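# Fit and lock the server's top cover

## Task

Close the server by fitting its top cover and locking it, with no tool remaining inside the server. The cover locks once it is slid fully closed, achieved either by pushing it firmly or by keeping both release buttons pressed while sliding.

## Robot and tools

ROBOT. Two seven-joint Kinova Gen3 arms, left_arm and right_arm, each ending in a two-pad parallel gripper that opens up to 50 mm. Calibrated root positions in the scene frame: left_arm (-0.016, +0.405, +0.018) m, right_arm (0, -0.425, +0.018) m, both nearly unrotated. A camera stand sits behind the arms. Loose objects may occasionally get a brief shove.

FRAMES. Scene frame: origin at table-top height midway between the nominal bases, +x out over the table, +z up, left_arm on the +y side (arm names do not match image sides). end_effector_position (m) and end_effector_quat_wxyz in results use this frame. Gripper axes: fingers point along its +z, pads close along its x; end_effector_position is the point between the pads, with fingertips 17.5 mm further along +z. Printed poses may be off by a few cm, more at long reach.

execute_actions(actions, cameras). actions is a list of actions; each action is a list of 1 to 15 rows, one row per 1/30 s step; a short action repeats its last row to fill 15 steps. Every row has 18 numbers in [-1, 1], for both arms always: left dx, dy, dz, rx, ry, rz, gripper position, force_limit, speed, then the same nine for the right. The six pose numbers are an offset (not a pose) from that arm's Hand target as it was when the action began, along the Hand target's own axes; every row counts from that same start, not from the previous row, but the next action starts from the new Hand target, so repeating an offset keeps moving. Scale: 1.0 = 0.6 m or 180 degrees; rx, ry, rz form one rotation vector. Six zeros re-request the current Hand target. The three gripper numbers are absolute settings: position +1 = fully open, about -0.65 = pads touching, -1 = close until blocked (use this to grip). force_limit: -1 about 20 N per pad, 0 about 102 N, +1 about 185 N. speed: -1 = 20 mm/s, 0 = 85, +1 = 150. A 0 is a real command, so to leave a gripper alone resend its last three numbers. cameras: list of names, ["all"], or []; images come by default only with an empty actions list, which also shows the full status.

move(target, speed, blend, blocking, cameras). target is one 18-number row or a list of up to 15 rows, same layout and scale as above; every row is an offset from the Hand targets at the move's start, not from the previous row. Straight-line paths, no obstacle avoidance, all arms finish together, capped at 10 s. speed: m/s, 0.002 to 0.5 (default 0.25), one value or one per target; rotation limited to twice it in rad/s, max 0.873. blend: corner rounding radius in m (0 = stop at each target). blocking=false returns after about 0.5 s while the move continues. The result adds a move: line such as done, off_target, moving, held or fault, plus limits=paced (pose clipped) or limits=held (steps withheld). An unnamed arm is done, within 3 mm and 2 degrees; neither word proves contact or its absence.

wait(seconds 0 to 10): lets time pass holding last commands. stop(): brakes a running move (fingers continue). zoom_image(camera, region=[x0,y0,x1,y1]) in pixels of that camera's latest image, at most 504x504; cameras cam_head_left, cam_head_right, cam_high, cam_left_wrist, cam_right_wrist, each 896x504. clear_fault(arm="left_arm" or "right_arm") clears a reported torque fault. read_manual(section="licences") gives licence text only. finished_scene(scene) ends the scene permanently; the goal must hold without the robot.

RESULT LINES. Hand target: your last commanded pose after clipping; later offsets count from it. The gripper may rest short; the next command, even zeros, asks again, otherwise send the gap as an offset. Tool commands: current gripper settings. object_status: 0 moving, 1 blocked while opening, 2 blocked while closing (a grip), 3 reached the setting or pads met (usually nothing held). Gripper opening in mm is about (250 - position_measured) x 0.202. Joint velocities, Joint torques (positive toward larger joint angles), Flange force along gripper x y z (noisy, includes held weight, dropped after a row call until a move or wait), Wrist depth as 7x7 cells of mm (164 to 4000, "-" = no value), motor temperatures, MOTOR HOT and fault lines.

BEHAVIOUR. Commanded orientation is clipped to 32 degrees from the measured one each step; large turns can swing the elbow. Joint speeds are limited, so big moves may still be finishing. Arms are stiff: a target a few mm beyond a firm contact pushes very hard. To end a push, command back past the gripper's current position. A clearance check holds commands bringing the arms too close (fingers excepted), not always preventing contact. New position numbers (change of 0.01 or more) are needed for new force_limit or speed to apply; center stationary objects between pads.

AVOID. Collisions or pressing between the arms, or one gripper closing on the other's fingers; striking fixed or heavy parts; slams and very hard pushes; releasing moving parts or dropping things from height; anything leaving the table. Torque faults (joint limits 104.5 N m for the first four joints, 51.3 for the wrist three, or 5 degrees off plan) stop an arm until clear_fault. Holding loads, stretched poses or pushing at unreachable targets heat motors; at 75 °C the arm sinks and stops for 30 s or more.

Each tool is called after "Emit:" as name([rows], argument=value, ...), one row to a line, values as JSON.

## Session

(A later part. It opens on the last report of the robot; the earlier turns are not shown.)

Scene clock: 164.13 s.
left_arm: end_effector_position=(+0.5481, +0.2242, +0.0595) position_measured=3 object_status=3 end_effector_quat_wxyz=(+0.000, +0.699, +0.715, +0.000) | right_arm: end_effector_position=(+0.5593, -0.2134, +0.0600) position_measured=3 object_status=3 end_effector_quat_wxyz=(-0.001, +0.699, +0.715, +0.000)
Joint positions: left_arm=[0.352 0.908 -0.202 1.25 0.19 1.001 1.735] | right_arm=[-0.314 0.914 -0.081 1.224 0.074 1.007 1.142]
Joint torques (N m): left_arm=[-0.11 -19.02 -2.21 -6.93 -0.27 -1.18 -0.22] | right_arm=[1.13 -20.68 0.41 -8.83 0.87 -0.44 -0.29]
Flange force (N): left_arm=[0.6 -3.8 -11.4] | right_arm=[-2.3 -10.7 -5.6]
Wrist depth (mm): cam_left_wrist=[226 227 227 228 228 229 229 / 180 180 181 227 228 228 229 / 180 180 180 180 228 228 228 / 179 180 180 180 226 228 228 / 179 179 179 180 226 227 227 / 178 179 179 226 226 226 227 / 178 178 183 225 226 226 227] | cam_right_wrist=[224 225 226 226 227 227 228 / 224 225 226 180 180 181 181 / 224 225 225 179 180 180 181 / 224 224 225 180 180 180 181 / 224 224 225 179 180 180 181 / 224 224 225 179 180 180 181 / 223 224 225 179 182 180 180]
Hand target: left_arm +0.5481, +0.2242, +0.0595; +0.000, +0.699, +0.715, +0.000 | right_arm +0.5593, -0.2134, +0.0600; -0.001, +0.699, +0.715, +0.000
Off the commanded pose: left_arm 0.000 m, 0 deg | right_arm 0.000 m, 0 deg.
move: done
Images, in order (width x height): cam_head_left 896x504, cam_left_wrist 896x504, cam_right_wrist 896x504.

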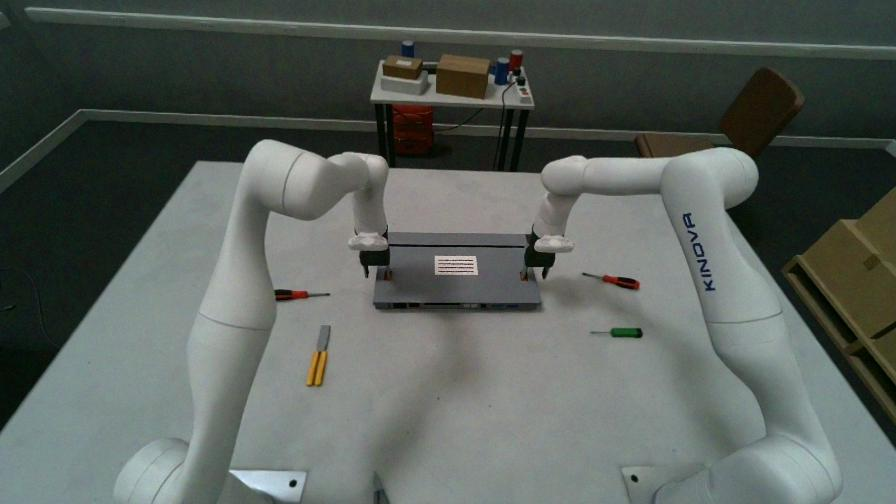

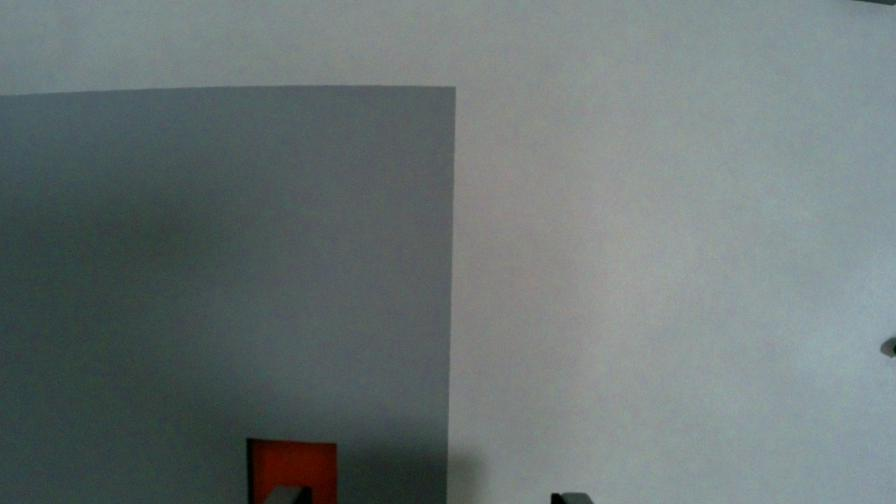

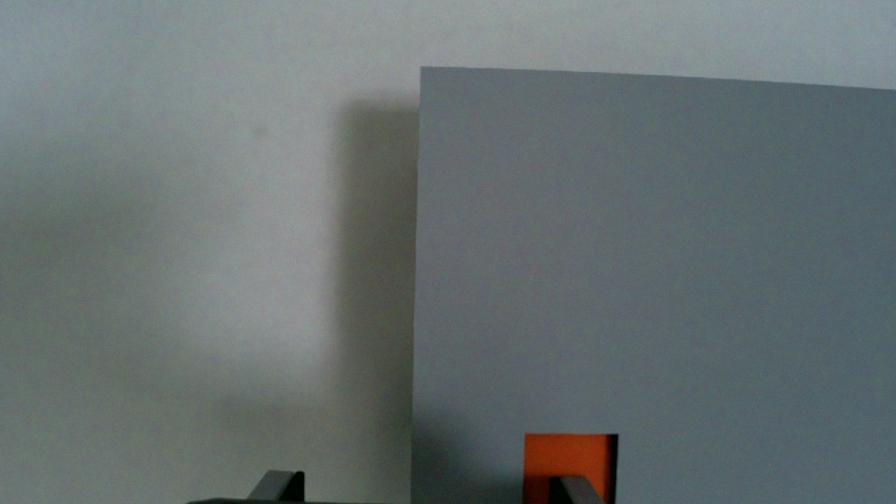

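Emit:
move(target=[0, 0.001667, 0, 0, 0, 0, 1, 1, 1, 0, 0.001667, 0, 0, 0, 0, 1, 1, 1], speed=0.02)

Emit:
move(target=[0, 0.001667, 0, 0, 0, 0, 1, 1, 1, 0, 0.001667, 0, 0, 0, 0, 1, 1, 1], speed=0.02, cameras=["cam_left_wrist", "cam_right_wrist", "cam_head_left"])

Scene clock: 165.20 s.
left_arm: end_effector_position=(+0.5491, +0.2242, +0.0595) position_measured=3 object_status=3 end_effector_quat_wxyz=(+0.000, +0.699, +0.715, +0.000) | right_arm: end_effector_position=(+0.5603, -0.2133, +0.0600) position_measured=3 object_status=3 end_effector_quat_wxyz=(-0.001, +0.699, +0.715, +0.000)
Joint positions: left_arm=[0.351 0.91 -0.202 1.246 0.189 1.004 1.735] | right_arm=[-0.313 0.916 -0.081 1.22 0.074 1.01 1.143]
Joint torques (N m): left_arm=[-0.84 -18.49 -2.81 -9.55 -0.12 -3.49 -0.01] | right_arm=[1.02 -20.6 0.35 -8.78 0.88 -0.48 -0.31]
Flange force (N): left_arm=[2.3 -11.4 -15.0] | right_arm=[-2.4 -10.5 -5.9]
Wrist depth (mm): cam_left_wrist=[227 227 227 228 228 229 229 / 180 180 180 227 227 229 229 / 179 180 180 181 228 228 228 / 179 180 180 180 227 227 227 / 178 179 179 180 227 227 227 / 178 179 179 225 226 226 227 / 178 178 183 225 225 226 226] | cam_right_wrist=[224 225 225 226 227 227 228 / 224 225 225 180 180 180 181 / 224 225 225 180 180 181 181 / 224 224 225 179 180 180 181 / 224 225 225 180 180 180 181 / 224 224 225 179 179 180 181 / 224 224 225 179 182 180 180]
Hand target: left_arm +0.5491, +0.2242, +0.0595; +0.000, +0.699, +0.715, +0.000 | right_arm +0.5603, -0.2133, +0.0600; -0.001, +0.699, +0.715, +0.000
Off the commanded pose: left_arm 0.000 m, 0 deg | right_arm 0.000 m, 0 deg.
move: done

Scene clock: 165.90 s.
left_arm: end_effector_position=(+0.5501, +0.2243, +0.0595) position_measured=3 object_status=3 end_effector_quat_wxyz=(+0.000, +0.699, +0.715, +0.000) | right_arm: end_effector_position=(+0.5613, -0.2133, +0.0600) position_measured=3 object_status=3 end_effector_quat_wxyz=(-0.001, +0.699, +0.715, +0.000)
Joint positions: left_arm=[0.35 0.912 -0.202 1.241 0.189 1.006 1.735] | right_arm=[-0.313 0.918 -0.081 1.215 0.074 1.012 1.143]
Joint torques (N m): left_arm=[-1.24 -18.94 -3.23 -10.34 -0.21 -4.02 0.1] | right_arm=[1.87 -20.22 1.32 -11.42 1.36 -2.68 -0.46]
Flange force (N): left_arm=[2.3 -13.1 -14.8] | right_arm=[-3.8 -18.1 -9.2]
Wrist depth (mm): cam_left_wrist=[227 227 227 228 228 229 229 / 180 180 180 227 228 228 229 / 180 180 180 181 227 227 228 / 179 180 180 180 227 228 228 / 179 179 179 180 226 227 227 / 178 179 179 225 226 226 227 / 178 178 183 225 226 227 227] | cam_right_wrist=[224 225 225 226 227 227 228 / 224 225 225 180 180 180 181 / 224 225 225 180 180 181 181 / 224 225 225 179 180 180 181 / 224 225 225 179 180 180 181 / 224 224 225 179 180 180 181 / 224 224 225 179 182 180 180]
Hand target: left_arm +0.5501, +0.2243, +0.0595; +0.000, +0.699, +0.715, +0.000 | right_arm +0.5614, -0.2133, +0.0600; -0.001, +0.699, +0.715, +0.000
Off the commanded pose: left_arm 0.000 m, 0 deg | right_arm 0.000 m, 0 deg.
move: done
Images, in order (width x height): cam_head_left 896x504, cam_left_wrist 896x504, cam_right_wrist 896x504.

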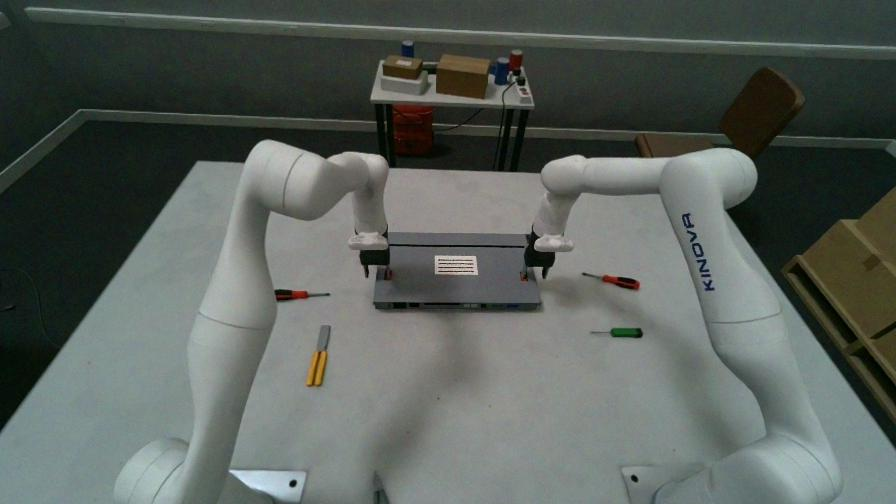

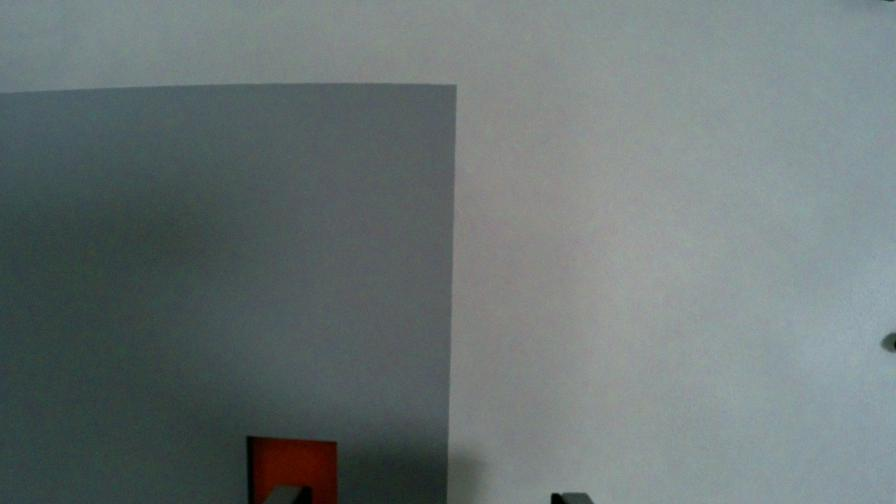

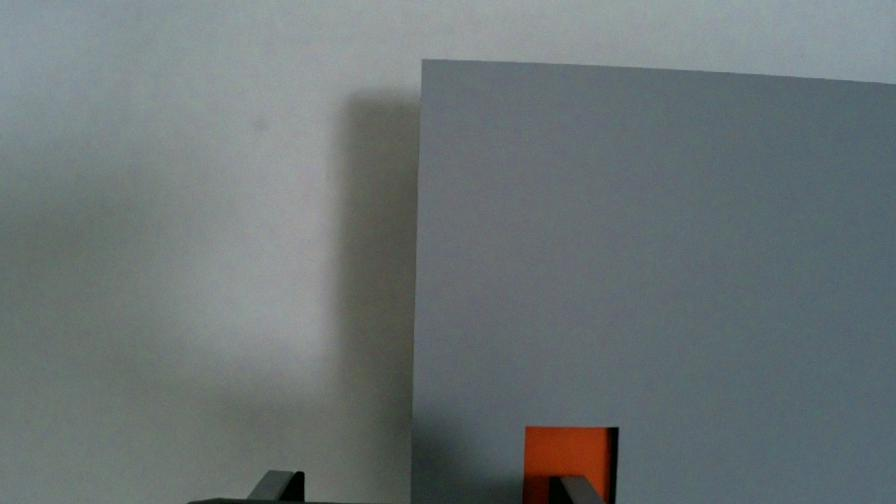

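Emit:
zoom_image(camera="cam_head_left", region=[370, 215, 550, 320])

Scaled by 2.800 from the camera's 896x504 image, which has a finer 1280x720 frame.

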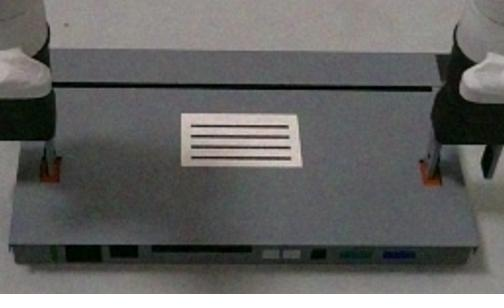

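Emit:
move(target=[0, 0.001667, 0, 0, 0, 0, 1, 1, 1, 0, 0.001667, 0, 0, 0, 0, 1, 1, 1], speed=0.02)

Emit:
move(target=[0, 0.001667, 0, 0, 0, 0, 1, 1, 1, 0, 0.001667, 0, 0, 0, 0, 1, 1, 1], speed=0.02, cameras=["cam_left_wrist", "cam_right_wrist", "cam_head_left"])

Emit:
zoom_image(camera="cam_head_left", region=[370, 215, 550, 320])

Scene clock: 166.93 s.
left_arm: end_effector_position=(+0.5511, +0.2243, +0.0595) position_measured=3 object_status=3 end_effector_quat_wxyz=(+0.000, +0.699, +0.715, +0.000) | right_arm: end_effector_position=(+0.5623, -0.2133, +0.0600) position_measured=3 object_status=3 end_effector_quat_wxyz=(-0.001, +0.699, +0.715, +0.000)
Joint positions: left_arm=[0.349 0.914 -0.202 1.237 0.189 1.009 1.734] | right_arm=[-0.312 0.92 -0.081 1.211 0.074 1.015 1.144]
Joint torques (N m): left_arm=[-0.85 -19.45 -2.81 -9.27 -0.14 -3.02 -0.02] | right_arm=[1.62 -20.7 1.01 -10.89 1.22 -2.18 -0.43]
Flange force (N): left_arm=[1.6 -9.5 -12.9] | right_arm=[-3.5 -15.9 -7.9]
Wrist depth (mm): cam_left_wrist=[226 227 228 228 228 228 230 / 180 180 180 227 228 228 229 / 179 180 180 180 227 228 228 / 179 180 180 180 227 227 228 / 179 179 179 180 227 227 227 / 178 179 179 179 226 226 227 / 178 178 183 225 225 226 226] | cam_right_wrist=[224 225 225 226 226 228 228 / 224 224 225 180 180 181 181 / 224 224 225 180 180 180 181 / 224 224 225 179 180 180 181 / 224 224 225 179 179 180 180 / 223 224 225 179 180 180 181 / 224 224 225 179 182 180 180]
Hand target: left_arm +0.5511, +0.2243, +0.0595; +0.000, +0.699, +0.715, +0.000 | right_arm +0.5623, -0.2133, +0.0600; -0.001, +0.699, +0.715, +0.000
Off the commanded pose: left_arm 0.000 m, 0 deg | right_arm 0.000 m, 0 deg.
move: done

Scene clock: 167.63 s.
left_arm: end_effector_position=(+0.5521, +0.2243, +0.0595) position_measured=3 object_status=3 end_effector_quat_wxyz=(+0.000, +0.699, +0.715, +0.000) | right_arm: end_effector_position=(+0.5634, -0.2133, +0.0600) position_measured=3 object_status=3 end_effector_quat_wxyz=(-0.001, +0.699, +0.715, +0.000)
Joint positions: left_arm=[0.348 0.915 -0.202 1.232 0.189 1.011 1.734] | right_arm=[-0.312 0.922 -0.08 1.206 0.074 1.017 1.145]
Joint torques (N m): left_arm=[-0.79 -19.5 -2.77 -9.13 -0.17 -2.87 -0.01] | right_arm=[1.62 -20.65 1.03 -11 1.22 -2.23 -0.44]
Flange force (N): left_arm=[1.6 -9.2 -12.7] | right_arm=[-3.7 -16.5 -8.0]
Wrist depth (mm): cam_left_wrist=[226 227 227 227 228 229 229 / 180 180 180 227 228 228 229 / 179 180 180 180 227 228 228 / 179 180 180 180 227 227 228 / 179 179 179 180 227 227 227 / 178 179 179 179 226 226 227 / 178 178 183 225 225 226 226] | cam_right_wrist=[224 225 225 226 226 227 228 / 224 225 225 180 180 181 181 / 224 225 225 180 180 181 181 / 224 225 225 179 180 180 180 / 224 225 225 179 180 180 181 / 224 224 225 179 180 180 181 / 224 224 225 179 182 180 180]
Hand target: left_arm +0.5521, +0.2243, +0.0595; +0.000, +0.699, +0.715, +0.000 | right_arm +0.5634, -0.2133, +0.0600; -0.001, +0.699, +0.715, +0.000
Off the commanded pose: left_arm 0.000 m, 0 deg | right_arm 0.000 m, 0 deg.
move: done
Images, in order (width x height): cam_head_left 896x504, cam_left_wrist 896x504, cam_right_wrist 896x504.

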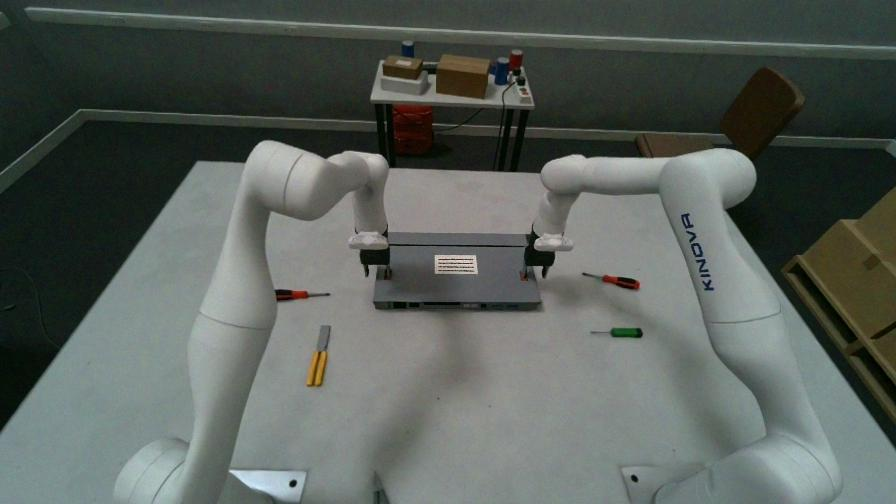

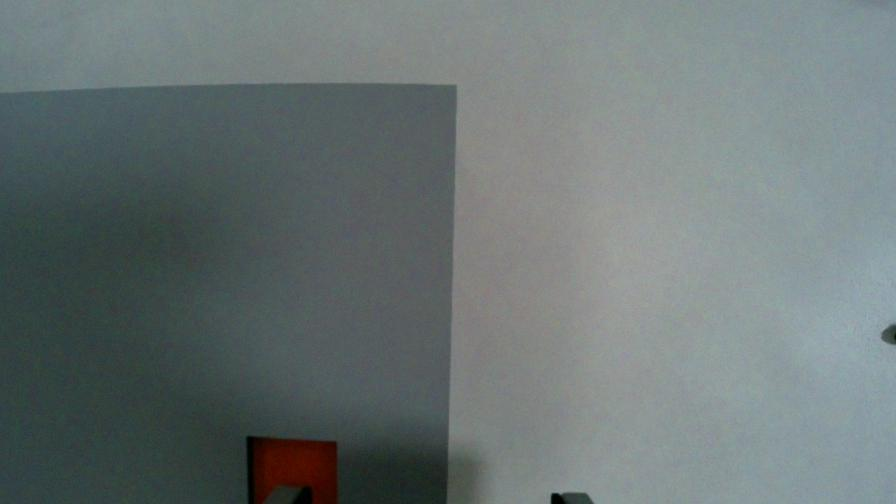

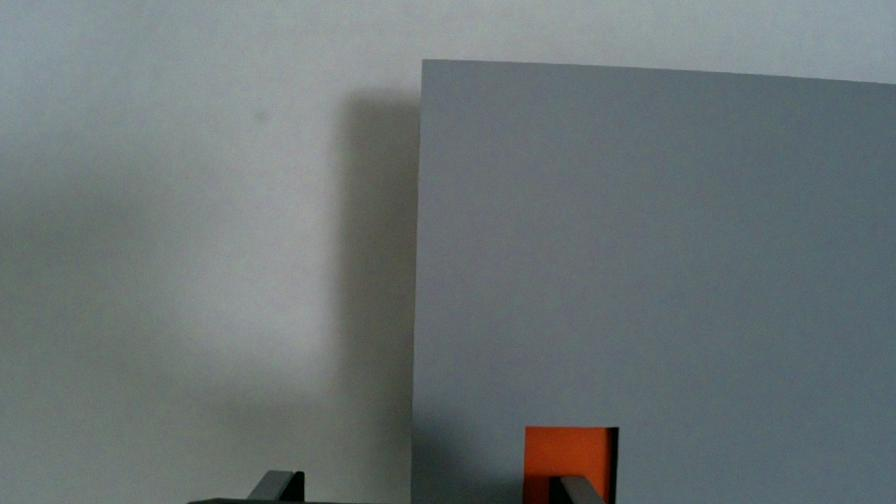

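Scaled by 2.800 from the camera's 896x504 image, which has a finer 1280x720 frame.

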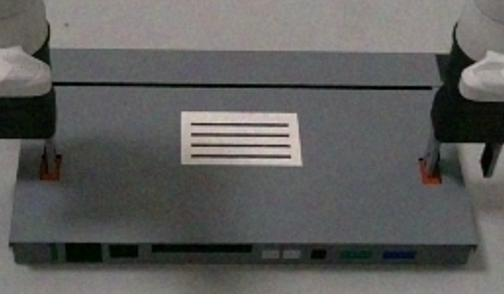

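Emit:
move(target=[0, 0.003333, 0, 0, 0, 0, 1, 1, 1, 0, 0.003333, 0, 0, 0, 0, 1, 1, 1], speed=0.02, cameras=["cam_head_left"])

Emit:
zoom_image(camera="cam_head_left", region=[370, 215, 550, 320])

Scene clock: 168.47 s.
left_arm: end_effector_position=(+0.5541, +0.2244, +0.0595) position_measured=3 object_status=3 end_effector_quat_wxyz=(+0.000, +0.699, +0.715, +0.000) | right_arm: end_effector_position=(+0.5653, -0.2132, +0.0600) position_measured=3 object_status=3 end_effector_quat_wxyz=(-0.001, +0.699, +0.715, +0.000)
Joint positions: left_arm=[0.346 0.919 -0.202 1.223 0.189 1.016 1.734] | right_arm=[-0.311 0.926 -0.08 1.197 0.074 1.022 1.147]
Joint torques (N m): left_arm=[-0.7 -19.51 -2.73 -9.14 -0.15 -2.88 -0.03] | right_arm=[1.71 -20.61 1.11 -11.01 1.25 -2.28 -0.45]
Flange force (N): left_arm=[1.7 -9.2 -12.8] | right_arm=[-3.6 -16.6 -8.3]
Wrist depth (mm): cam_left_wrist=[226 227 227 228 228 229 229 / 180 180 180 227 227 229 229 / 179 180 180 180 227 228 229 / 179 179 180 180 227 227 228 / 179 179 179 180 226 227 227 / 178 179 179 180 226 227 227 / 178 178 183 225 225 226 227] | cam_right_wrist=[224 225 225 226 227 227 228 / 224 225 225 179 180 181 181 / 224 225 225 179 180 180 181 / 224 224 225 179 180 180 181 / 223 224 225 179 180 180 181 / 223 224 225 179 180 180 180 / 224 224 225 179 182 180 180]
Hand target: left_arm +0.5541, +0.2244, +0.0595; +0.000, +0.699, +0.715, +0.000 | right_arm +0.5654, -0.2132, +0.0600; -0.001, +0.699, +0.715, +0.000
Off the commanded pose: left_arm 0.000 m, 0 deg | right_arm 0.000 m, 0 deg.
move: done
Images, in order (width x height): cam_head_left 896x504.

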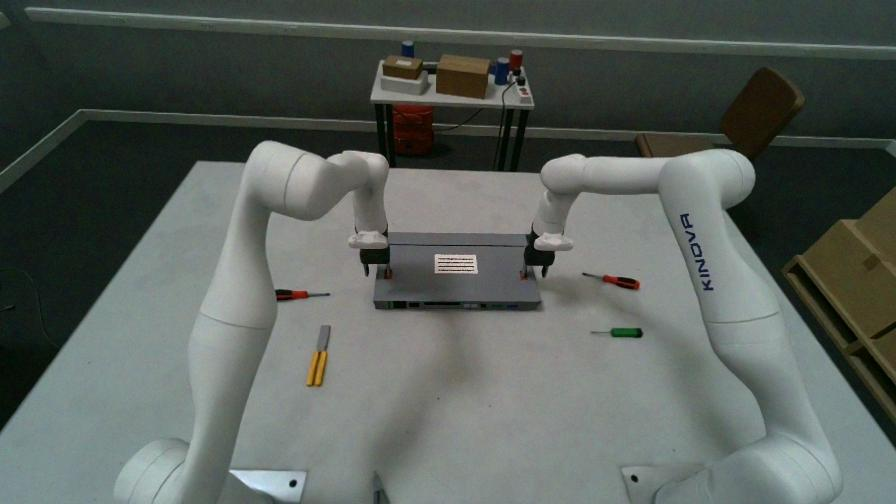

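Scaled by 2.800 from the camera's 896x504 image, which has a finer 1280x720 frame.

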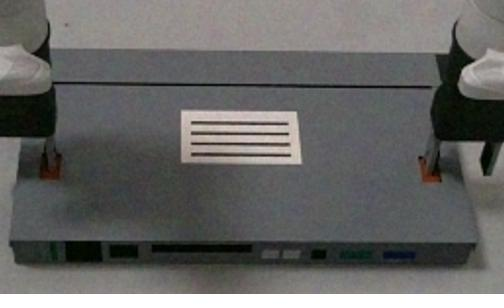

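Emit:
move(target=[0, 0.001667, 0, 0, 0, 0, 1, 1, 1, 0, 0.001667, 0, 0, 0, 0, 1, 1, 1], speed=0.02)

Emit:
move(target=[0, 0.001667, 0, 0, 0, 0, 1, 1, 1, 0, 0.001667, 0, 0, 0, 0, 1, 1, 1], speed=0.02, cameras=["cam_head_left"])

Emit:
zoom_image(camera="cam_head_left", region=[370, 215, 550, 320])

Scene clock: 169.33 s.
left_arm: end_effector_position=(+0.5551, +0.2244, +0.0595) position_measured=3 object_status=3 end_effector_quat_wxyz=(+0.000, +0.699, +0.715, +0.000) | right_arm: end_effector_position=(+0.5663, -0.2132, +0.0600) position_measured=3 object_status=3 end_effector_quat_wxyz=(-0.001, +0.699, +0.715, +0.000)
Joint positions: left_arm=[0.346 0.921 -0.202 1.219 0.189 1.019 1.734] | right_arm=[-0.31 0.928 -0.08 1.192 0.074 1.025 1.147]
Joint torques (N m): left_arm=[-0.68 -19.53 -2.75 -9.21 -0.15 -2.9 -0.01] | right_arm=[1.69 -20.61 1.06 -10.99 1.27 -2.28 -0.43]
Flange force (N): left_arm=[1.9 -9.5 -12.8] | right_arm=[-3.6 -16.7 -8.3]
Wrist depth (mm): cam_left_wrist=[226 227 227 228 228 229 229 / 180 180 180 227 228 229 229 / 179 180 180 180 227 227 229 / 179 179 180 180 227 227 228 / 179 179 179 180 226 227 227 / 178 178 179 180 226 226 227 / 178 178 183 225 225 226 226] | cam_right_wrist=[224 225 225 226 226 227 228 / 224 225 225 180 180 181 181 / 224 225 225 180 180 180 181 / 224 224 225 179 180 180 181 / 223 224 225 179 180 180 181 / 223 224 225 179 180 180 181 / 223 224 225 179 182 180 180]
Hand target: left_arm +0.5551, +0.2244, +0.0595; +0.000, +0.699, +0.715, +0.000 | right_arm +0.5663, -0.2132, +0.0600; -0.001, +0.699, +0.715, +0.000
Off the commanded pose: left_arm 0.000 m, 0 deg | right_arm 0.000 m, 0 deg.
move: done

Scene clock: 170.03 s.
left_arm: end_effector_position=(+0.5561, +0.2244, +0.0595) position_measured=3 object_status=3 end_effector_quat_wxyz=(+0.000, +0.699, +0.715, +0.000) | right_arm: end_effector_position=(+0.5673, -0.2132, +0.0600) position_measured=3 object_status=3 end_effector_quat_wxyz=(-0.001, +0.699, +0.715, +0.000)
Joint positions: left_arm=[0.345 0.923 -0.202 1.214 0.189 1.021 1.734] | right_arm=[-0.31 0.93 -0.08 1.187 0.074 1.027 1.148]
Joint torques (N m): left_arm=[-0.73 -19.54 -2.75 -9.16 -0.17 -2.91 -0.02] | right_arm=[1.64 -20.63 1.08 -10.96 1.24 -2.3 -0.44]
Flange force (N): left_arm=[1.7 -9.3 -12.9] | right_arm=[-3.6 -16.4 -8.4]
Wrist depth (mm): cam_left_wrist=[226 227 227 227 229 229 230 / 180 180 181 227 227 228 229 / 179 180 180 181 227 227 228 / 179 179 180 180 226 227 228 / 179 179 179 180 226 227 227 / 178 179 179 179 226 226 227 / 178 178 183 225 225 226 226] | cam_right_wrist=[224 225 225 226 226 227 228 / 224 224 225 179 180 181 181 / 224 225 225 180 180 180 181 / 224 224 225 179 180 180 181 / 224 225 225 179 180 180 181 / 223 225 225 179 180 180 181 / 223 224 225 179 182 180 180]
Hand target: left_arm +0.5561, +0.2244, +0.0595; +0.000, +0.699, +0.715, +0.000 | right_arm +0.5673, -0.2132, +0.0600; -0.001, +0.699, +0.715, +0.000
Off the commanded pose: left_arm 0.000 m, 0 deg | right_arm 0.000 m, 0 deg.
move: done
Images, in order (width x height): cam_head_left 896x504.

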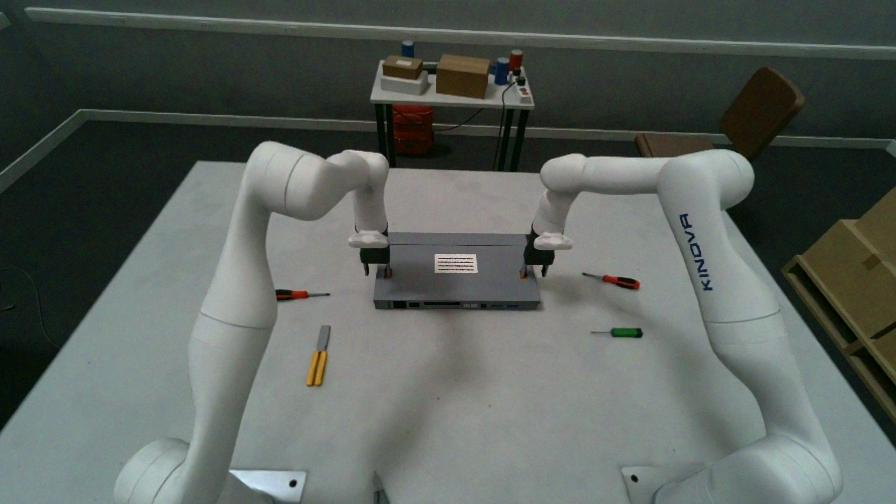

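Scaled by 2.800 from the camera's 896x504 image, which has a finer 1280x720 frame.

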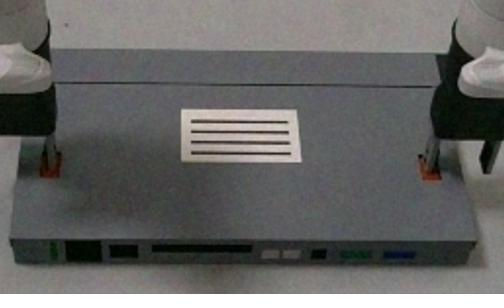

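Emit:
move(target=[0, 0.001667, 0, 0, 0, 0, 1, 1, 1, 0, 0.001667, 0, 0, 0, 0, 1, 1, 1], speed=0.02, cameras=["cam_head_left"])

Emit:
zoom_image(camera="cam_head_left", region=[370, 215, 550, 320])

Scene clock: 171.20 s.
left_arm: end_effector_position=(+0.5571, +0.2244, +0.0595) position_measured=3 object_status=3 end_effector_quat_wxyz=(+0.000, +0.699, +0.715, +0.000) | right_arm: end_effector_position=(+0.5683, -0.2132, +0.0600) position_measured=3 object_status=3 end_effector_quat_wxyz=(-0.001, +0.699, +0.715, +0.000)
Joint positions: left_arm=[0.344 0.925 -0.201 1.21 0.189 1.024 1.734] | right_arm=[-0.309 0.932 -0.08 1.183 0.074 1.03 1.149]
Joint torques (N m): left_arm=[-0.74 -19.52 -2.7 -9.18 -0.15 -2.93 -0.04] | right_arm=[1.63 -20.57 1.02 -11.03 1.25 -2.28 -0.45]
Flange force (N): left_arm=[1.7 -9.4 -13.0] | right_arm=[-3.8 -17.0 -8.4]
Wrist depth (mm): cam_left_wrist=[226 227 227 228 228 229 229 / 180 180 181 227 228 228 229 / 179 180 180 180 227 228 228 / 179 179 180 180 227 227 228 / 179 179 179 180 227 227 227 / 178 178 179 179 226 226 227 / 178 178 183 225 225 225 226] | cam_right_wrist=[224 225 225 226 227 227 228 / 224 225 225 180 180 181 181 / 224 225 225 179 180 180 181 / 224 224 225 179 180 180 181 / 224 225 225 179 180 180 181 / 223 224 225 179 179 180 181 / 223 224 225 179 182 180 180]
Hand target: left_arm +0.5571, +0.2244, +0.0595; +0.000, +0.699, +0.715, +0.000 | right_arm +0.5683, -0.2132, +0.0600; -0.001, +0.699, +0.715, +0.000
Off the commanded pose: left_arm 0.000 m, 0 deg | right_arm 0.000 m, 0 deg.
move: done
Images, in order (width x height): cam_head_left 896x504.

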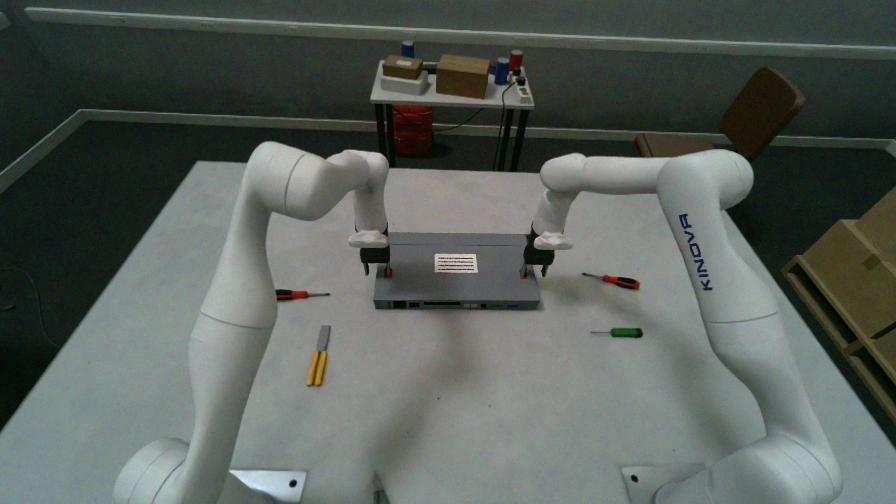

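Scaled by 2.800 from the camera's 896x504 image, which has a finer 1280x720 frame.

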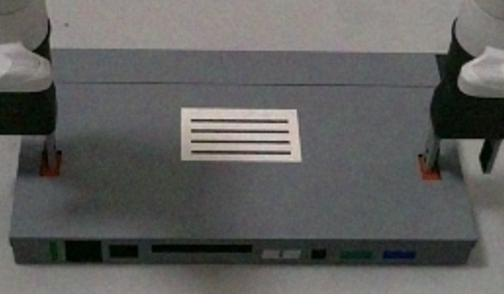

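Emit:
move(target=[0, 0.001667, 0, 0, 0, 0, 1, 1, 1, 0, 0.001667, 0, 0, 0, 0, 1, 1, 1], speed=0.01, cameras=["cam_head_left", "cam_left_wrist", "cam_right_wrist"])

Emit:
zoom_image(camera="cam_head_left", region=[370, 215, 550, 320])

Scene clock: 172.03 s.
left_arm: end_effector_position=(+0.5581, +0.2245, +0.0595) position_measured=3 object_status=3 end_effector_quat_wxyz=(+0.000, +0.699, +0.715, +0.000) | right_arm: end_effector_position=(+0.5693, -0.2132, +0.0600) position_measured=3 object_status=3 end_effector_quat_wxyz=(-0.001, +0.699, +0.715, +0.000)
Joint positions: left_arm=[0.343 0.927 -0.201 1.205 0.189 1.026 1.734] | right_arm=[-0.309 0.934 -0.08 1.178 0.074 1.033 1.15]
Joint torques (N m): left_arm=[-0.84 -19.32 -2.75 -9.58 -0.15 -3.31 0.01] | right_arm=[1.95 -20.35 1.35 -11.53 1.39 -2.81 -0.46]
Flange force (N): left_arm=[2.1 -10.8 -13.8] | right_arm=[-3.9 -18.7 -9.5]
Wrist depth (mm): cam_left_wrist=[226 227 227 228 228 229 230 / 180 180 180 227 227 228 229 / 179 180 180 181 227 228 228 / 179 179 180 180 227 227 228 / 179 179 180 180 226 226 227 / 178 179 179 180 227 226 226 / 178 178 183 225 225 226 226] | cam_right_wrist=[224 225 225 226 227 227 228 / 224 224 226 179 180 180 181 / 224 224 226 180 180 180 181 / 224 224 225 179 180 180 181 / 224 224 225 179 180 180 181 / 224 224 225 179 180 180 181 / 224 224 224 179 182 180 181]
Hand target: left_arm +0.5581, +0.2245, +0.0595; +0.000, +0.699, +0.715, +0.000 | right_arm +0.5693, -0.2132, +0.0600; -0.001, +0.699, +0.715, +0.000
Off the commanded pose: left_arm 0.000 m, 0 deg | right_arm 0.000 m, 0 deg.
move: done
Images, in order (width x height): cam_head_left 896x504, cam_left_wrist 896x504, cam_right_wrist 896x504.

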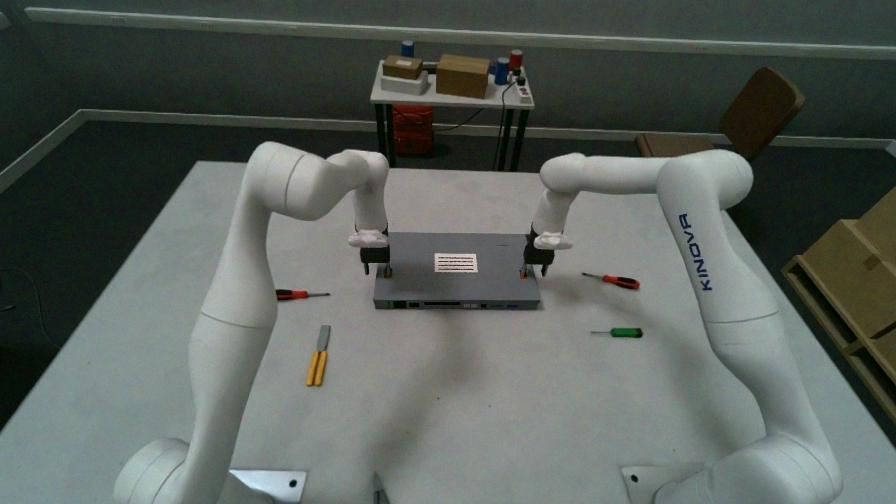

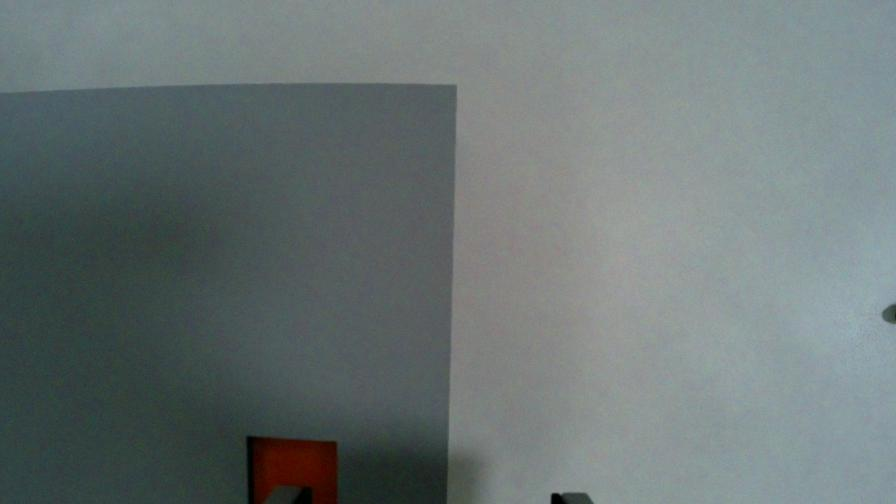

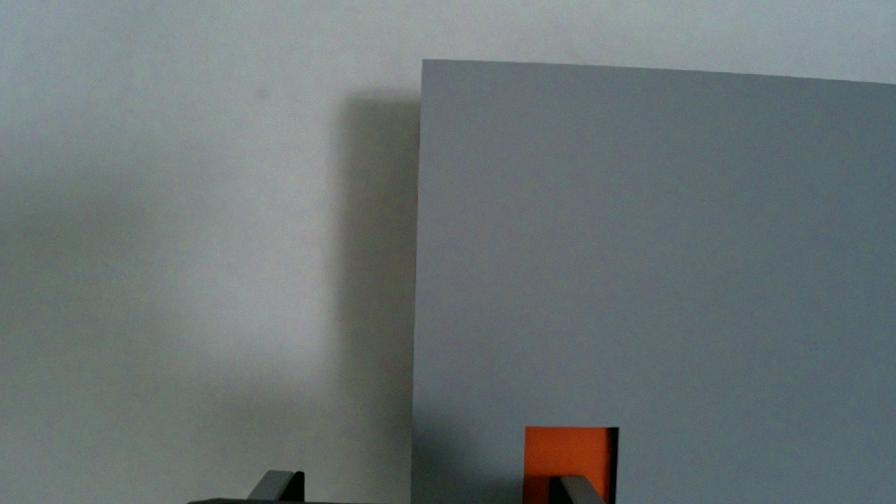

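Scaled by 2.800 from the camera's 896x504 image, which has a finer 1280x720 frame.

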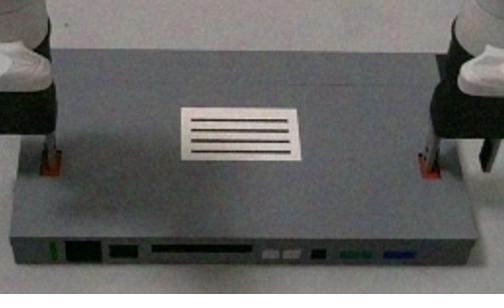

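Emit:
move(target=[0, 0.00125, 0, 0, 0, 0, 1, 1, 1, 0, 0.00125, 0, 0, 0, 0, 1, 1, 1], speed=0.01, cameras=["cam_head_left", "cam_high"])

Emit:
zoom_image(camera="cam_head_left", region=[370, 215, 550, 320])

Emit:
zoom_image(camera="cam_high", region=[370, 210, 600, 400])

Scene clock: 172.87 s.
left_arm: end_effector_position=(+0.5588, +0.2245, +0.0595) position_measured=3 object_status=3 end_effector_quat_wxyz=(+0.000, +0.699, +0.715, +0.000) | right_arm: end_effector_position=(+0.5701, -0.2131, +0.0600) position_measured=3 object_status=3 end_effector_quat_wxyz=(-0.001, +0.699, +0.715, +0.000)
Joint positions: left_arm=[0.342 0.929 -0.201 1.202 0.189 1.028 1.734] | right_arm=[-0.309 0.936 -0.08 1.175 0.074 1.035 1.15]
Joint torques (N m): left_arm=[-2.04 -18.58 -3.93 -12.79 -0.19 -6.36 0.26] | right_arm=[2.24 -20.83 1.65 -13.82 1.58 -4.6 -0.61]
Flange force (N): left_arm=[3.6 -20.3 -18.5] | right_arm=[-5.4 -23.8 -10.9]
Wrist depth (mm): cam_left_wrist=[226 227 227 228 228 229 230 / 180 180 181 227 228 228 229 / 180 180 180 180 227 228 229 / 179 179 180 180 227 227 228 / 179 179 179 180 226 227 227 / 178 179 179 226 226 227 226 / 178 178 182 225 225 226 226] | cam_right_wrist=[224 225 225 226 227 228 228 / 224 225 225 180 180 181 181 / 224 225 225 180 180 180 181 / 224 224 225 179 180 180 181 / 224 224 225 179 180 180 181 / 224 224 225 179 180 180 180 / 224 224 225 179 182 180 180]
Hand target: left_arm +0.5589, +0.2245, +0.0595; +0.000, +0.699, +0.715, +0.000 | right_arm +0.5701, -0.2131, +0.0600; -0.001, +0.699, +0.715, +0.000
Off the commanded pose: left_arm 0.000 m, 0 deg | right_arm 0.000 m, 0 deg.
move: done
Images, in order (width x height): cam_head_left 896x504, cam_high 896x504.

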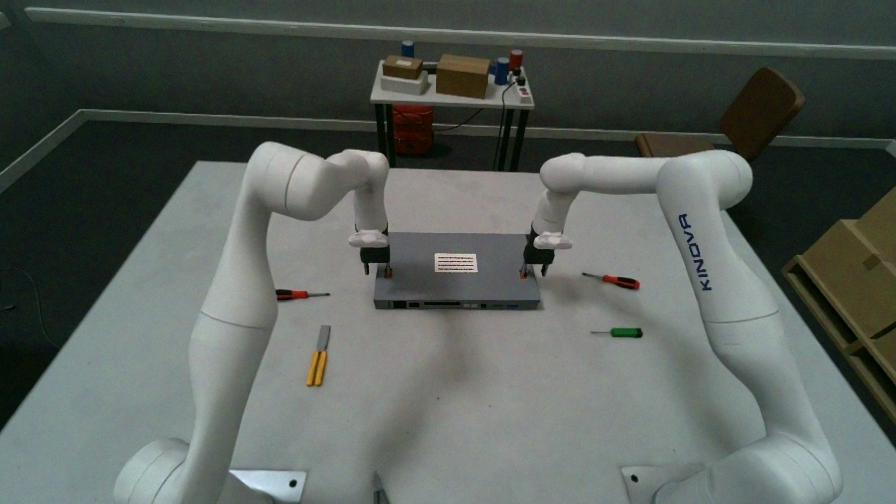

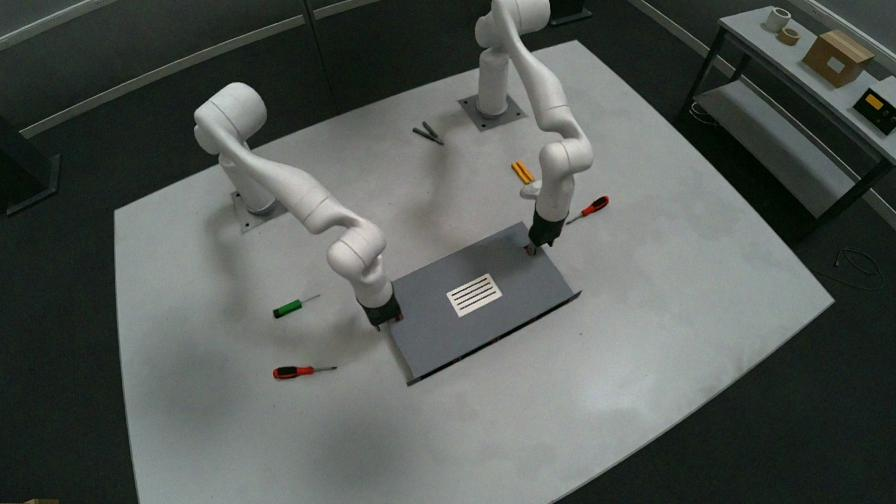

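Scaled by 2.800 from the camera's 896x504 image, which has a finer 1280x720 frame.

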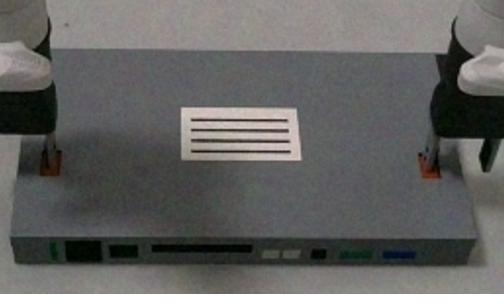

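Scaled by 2.191 from the camera's 896x504 image, which has a finer 1280x720 frame.

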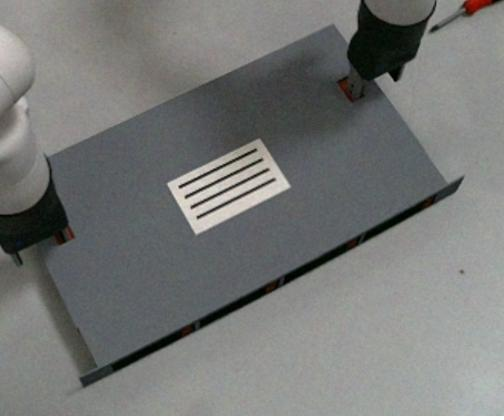

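Emit:
move([
  [0, -0.00125, 0, 0, 0, 0, 1, 1, 1, 0, -0.00125, 0, 0, 0, 0, 1, 1, 1],
  [0, -0.00125, -0.0117, 0, 0, 0, 1, 1, 1, 0, -0.00125, -0.0117, 0, 0, 0, 1, 1, 1],
], speed=0.03, cameras=["cam_left_wrist", "cam_right_wrist", "cam_head_left"])

Scene clock: 174.27 s.
left_arm: end_effector_position=(+0.5581, +0.2245, +0.0665) position_measured=3 object_status=3 end_effector_quat_wxyz=(+0.000, +0.699, +0.715, +0.000) | right_arm: end_effector_position=(+0.5693, -0.2132, +0.0670) position_measured=3 object_status=3 end_effector_quat_wxyz=(-0.001, +0.699, +0.715, +0.000)
Joint positions: left_arm=[0.343 0.918 -0.202 1.2 0.187 1.041 1.736] | right_arm=[-0.309 0.925 -0.08 1.173 0.073 1.047 1.151]
Joint torques (N m): left_arm=[0.5 -24.44 -1.69 -8.17 0.05 -0.19 -0.29] | right_arm=[0.34 -26.17 -0.61 -10.05 0.35 0.36 -0.21]
Flange force (N): left_arm=[0.4 -0.4 -1.8] | right_arm=[-2.2 -6.9 3.9]
Wrist depth (mm): cam_left_wrist=[232 233 234 234 235 235 236 / 186 186 187 234 234 235 235 / 186 186 186 187 233 234 235 / 185 185 186 186 233 234 234 / 185 185 186 186 233 233 233 / 185 185 185 186 232 232 233 / 184 184 185 185 232 232 233] | cam_right_wrist=[230 231 232 232 233 234 234 / 231 231 232 186 186 187 187 / 230 231 232 186 187 187 187 / 230 231 231 186 186 187 187 / 230 231 232 186 186 187 187 / 230 231 231 186 186 186 187 / 230 231 231 186 186 187 187]
Hand target: left_arm +0.5581, +0.2244, +0.0665; +0.000, +0.699, +0.715, +0.000 | right_arm +0.5693, -0.2131, +0.0670; -0.001, +0.699, +0.715, +0.000
Off the commanded pose: left_arm 0.000 m, 0 deg | right_arm 0.000 m, 0 deg.
move: done
Images, in order (width x height): cam_head_left 896x504, cam_left_wrist 896x504, cam_right_wrist 896x504.

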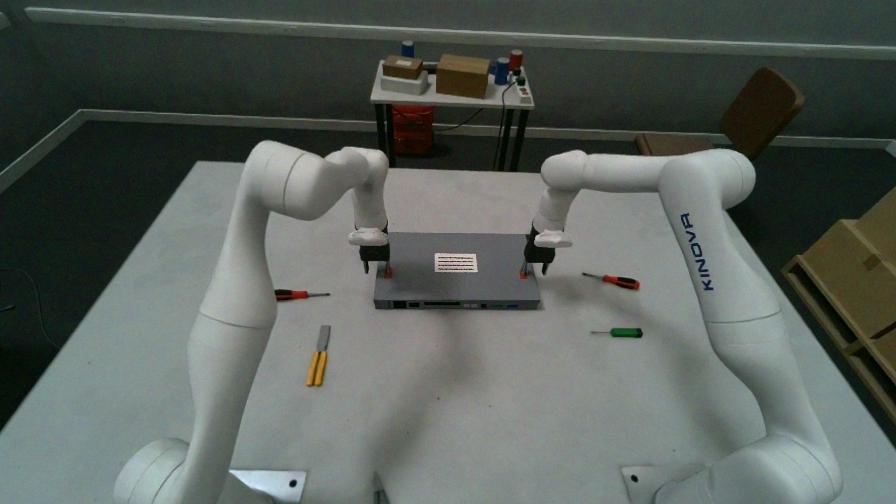

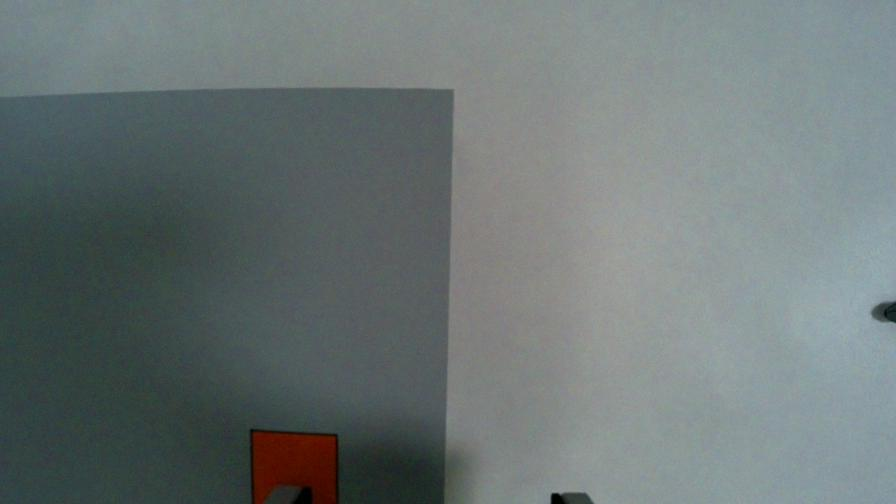

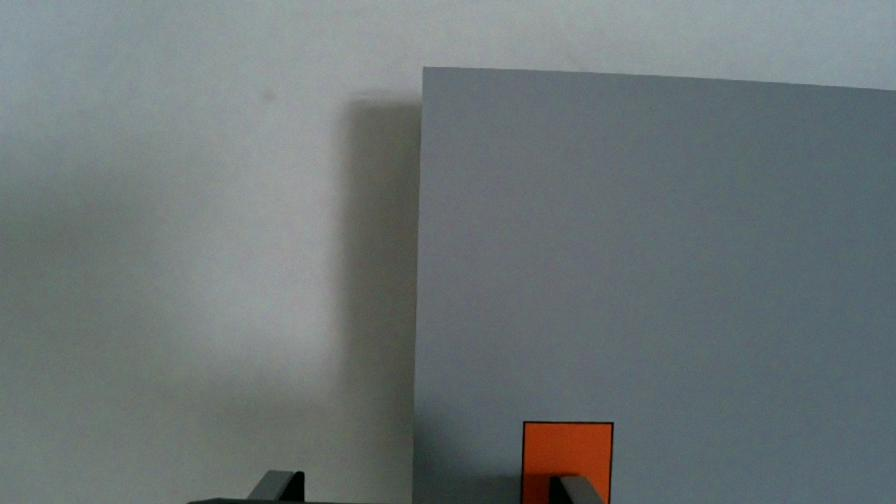

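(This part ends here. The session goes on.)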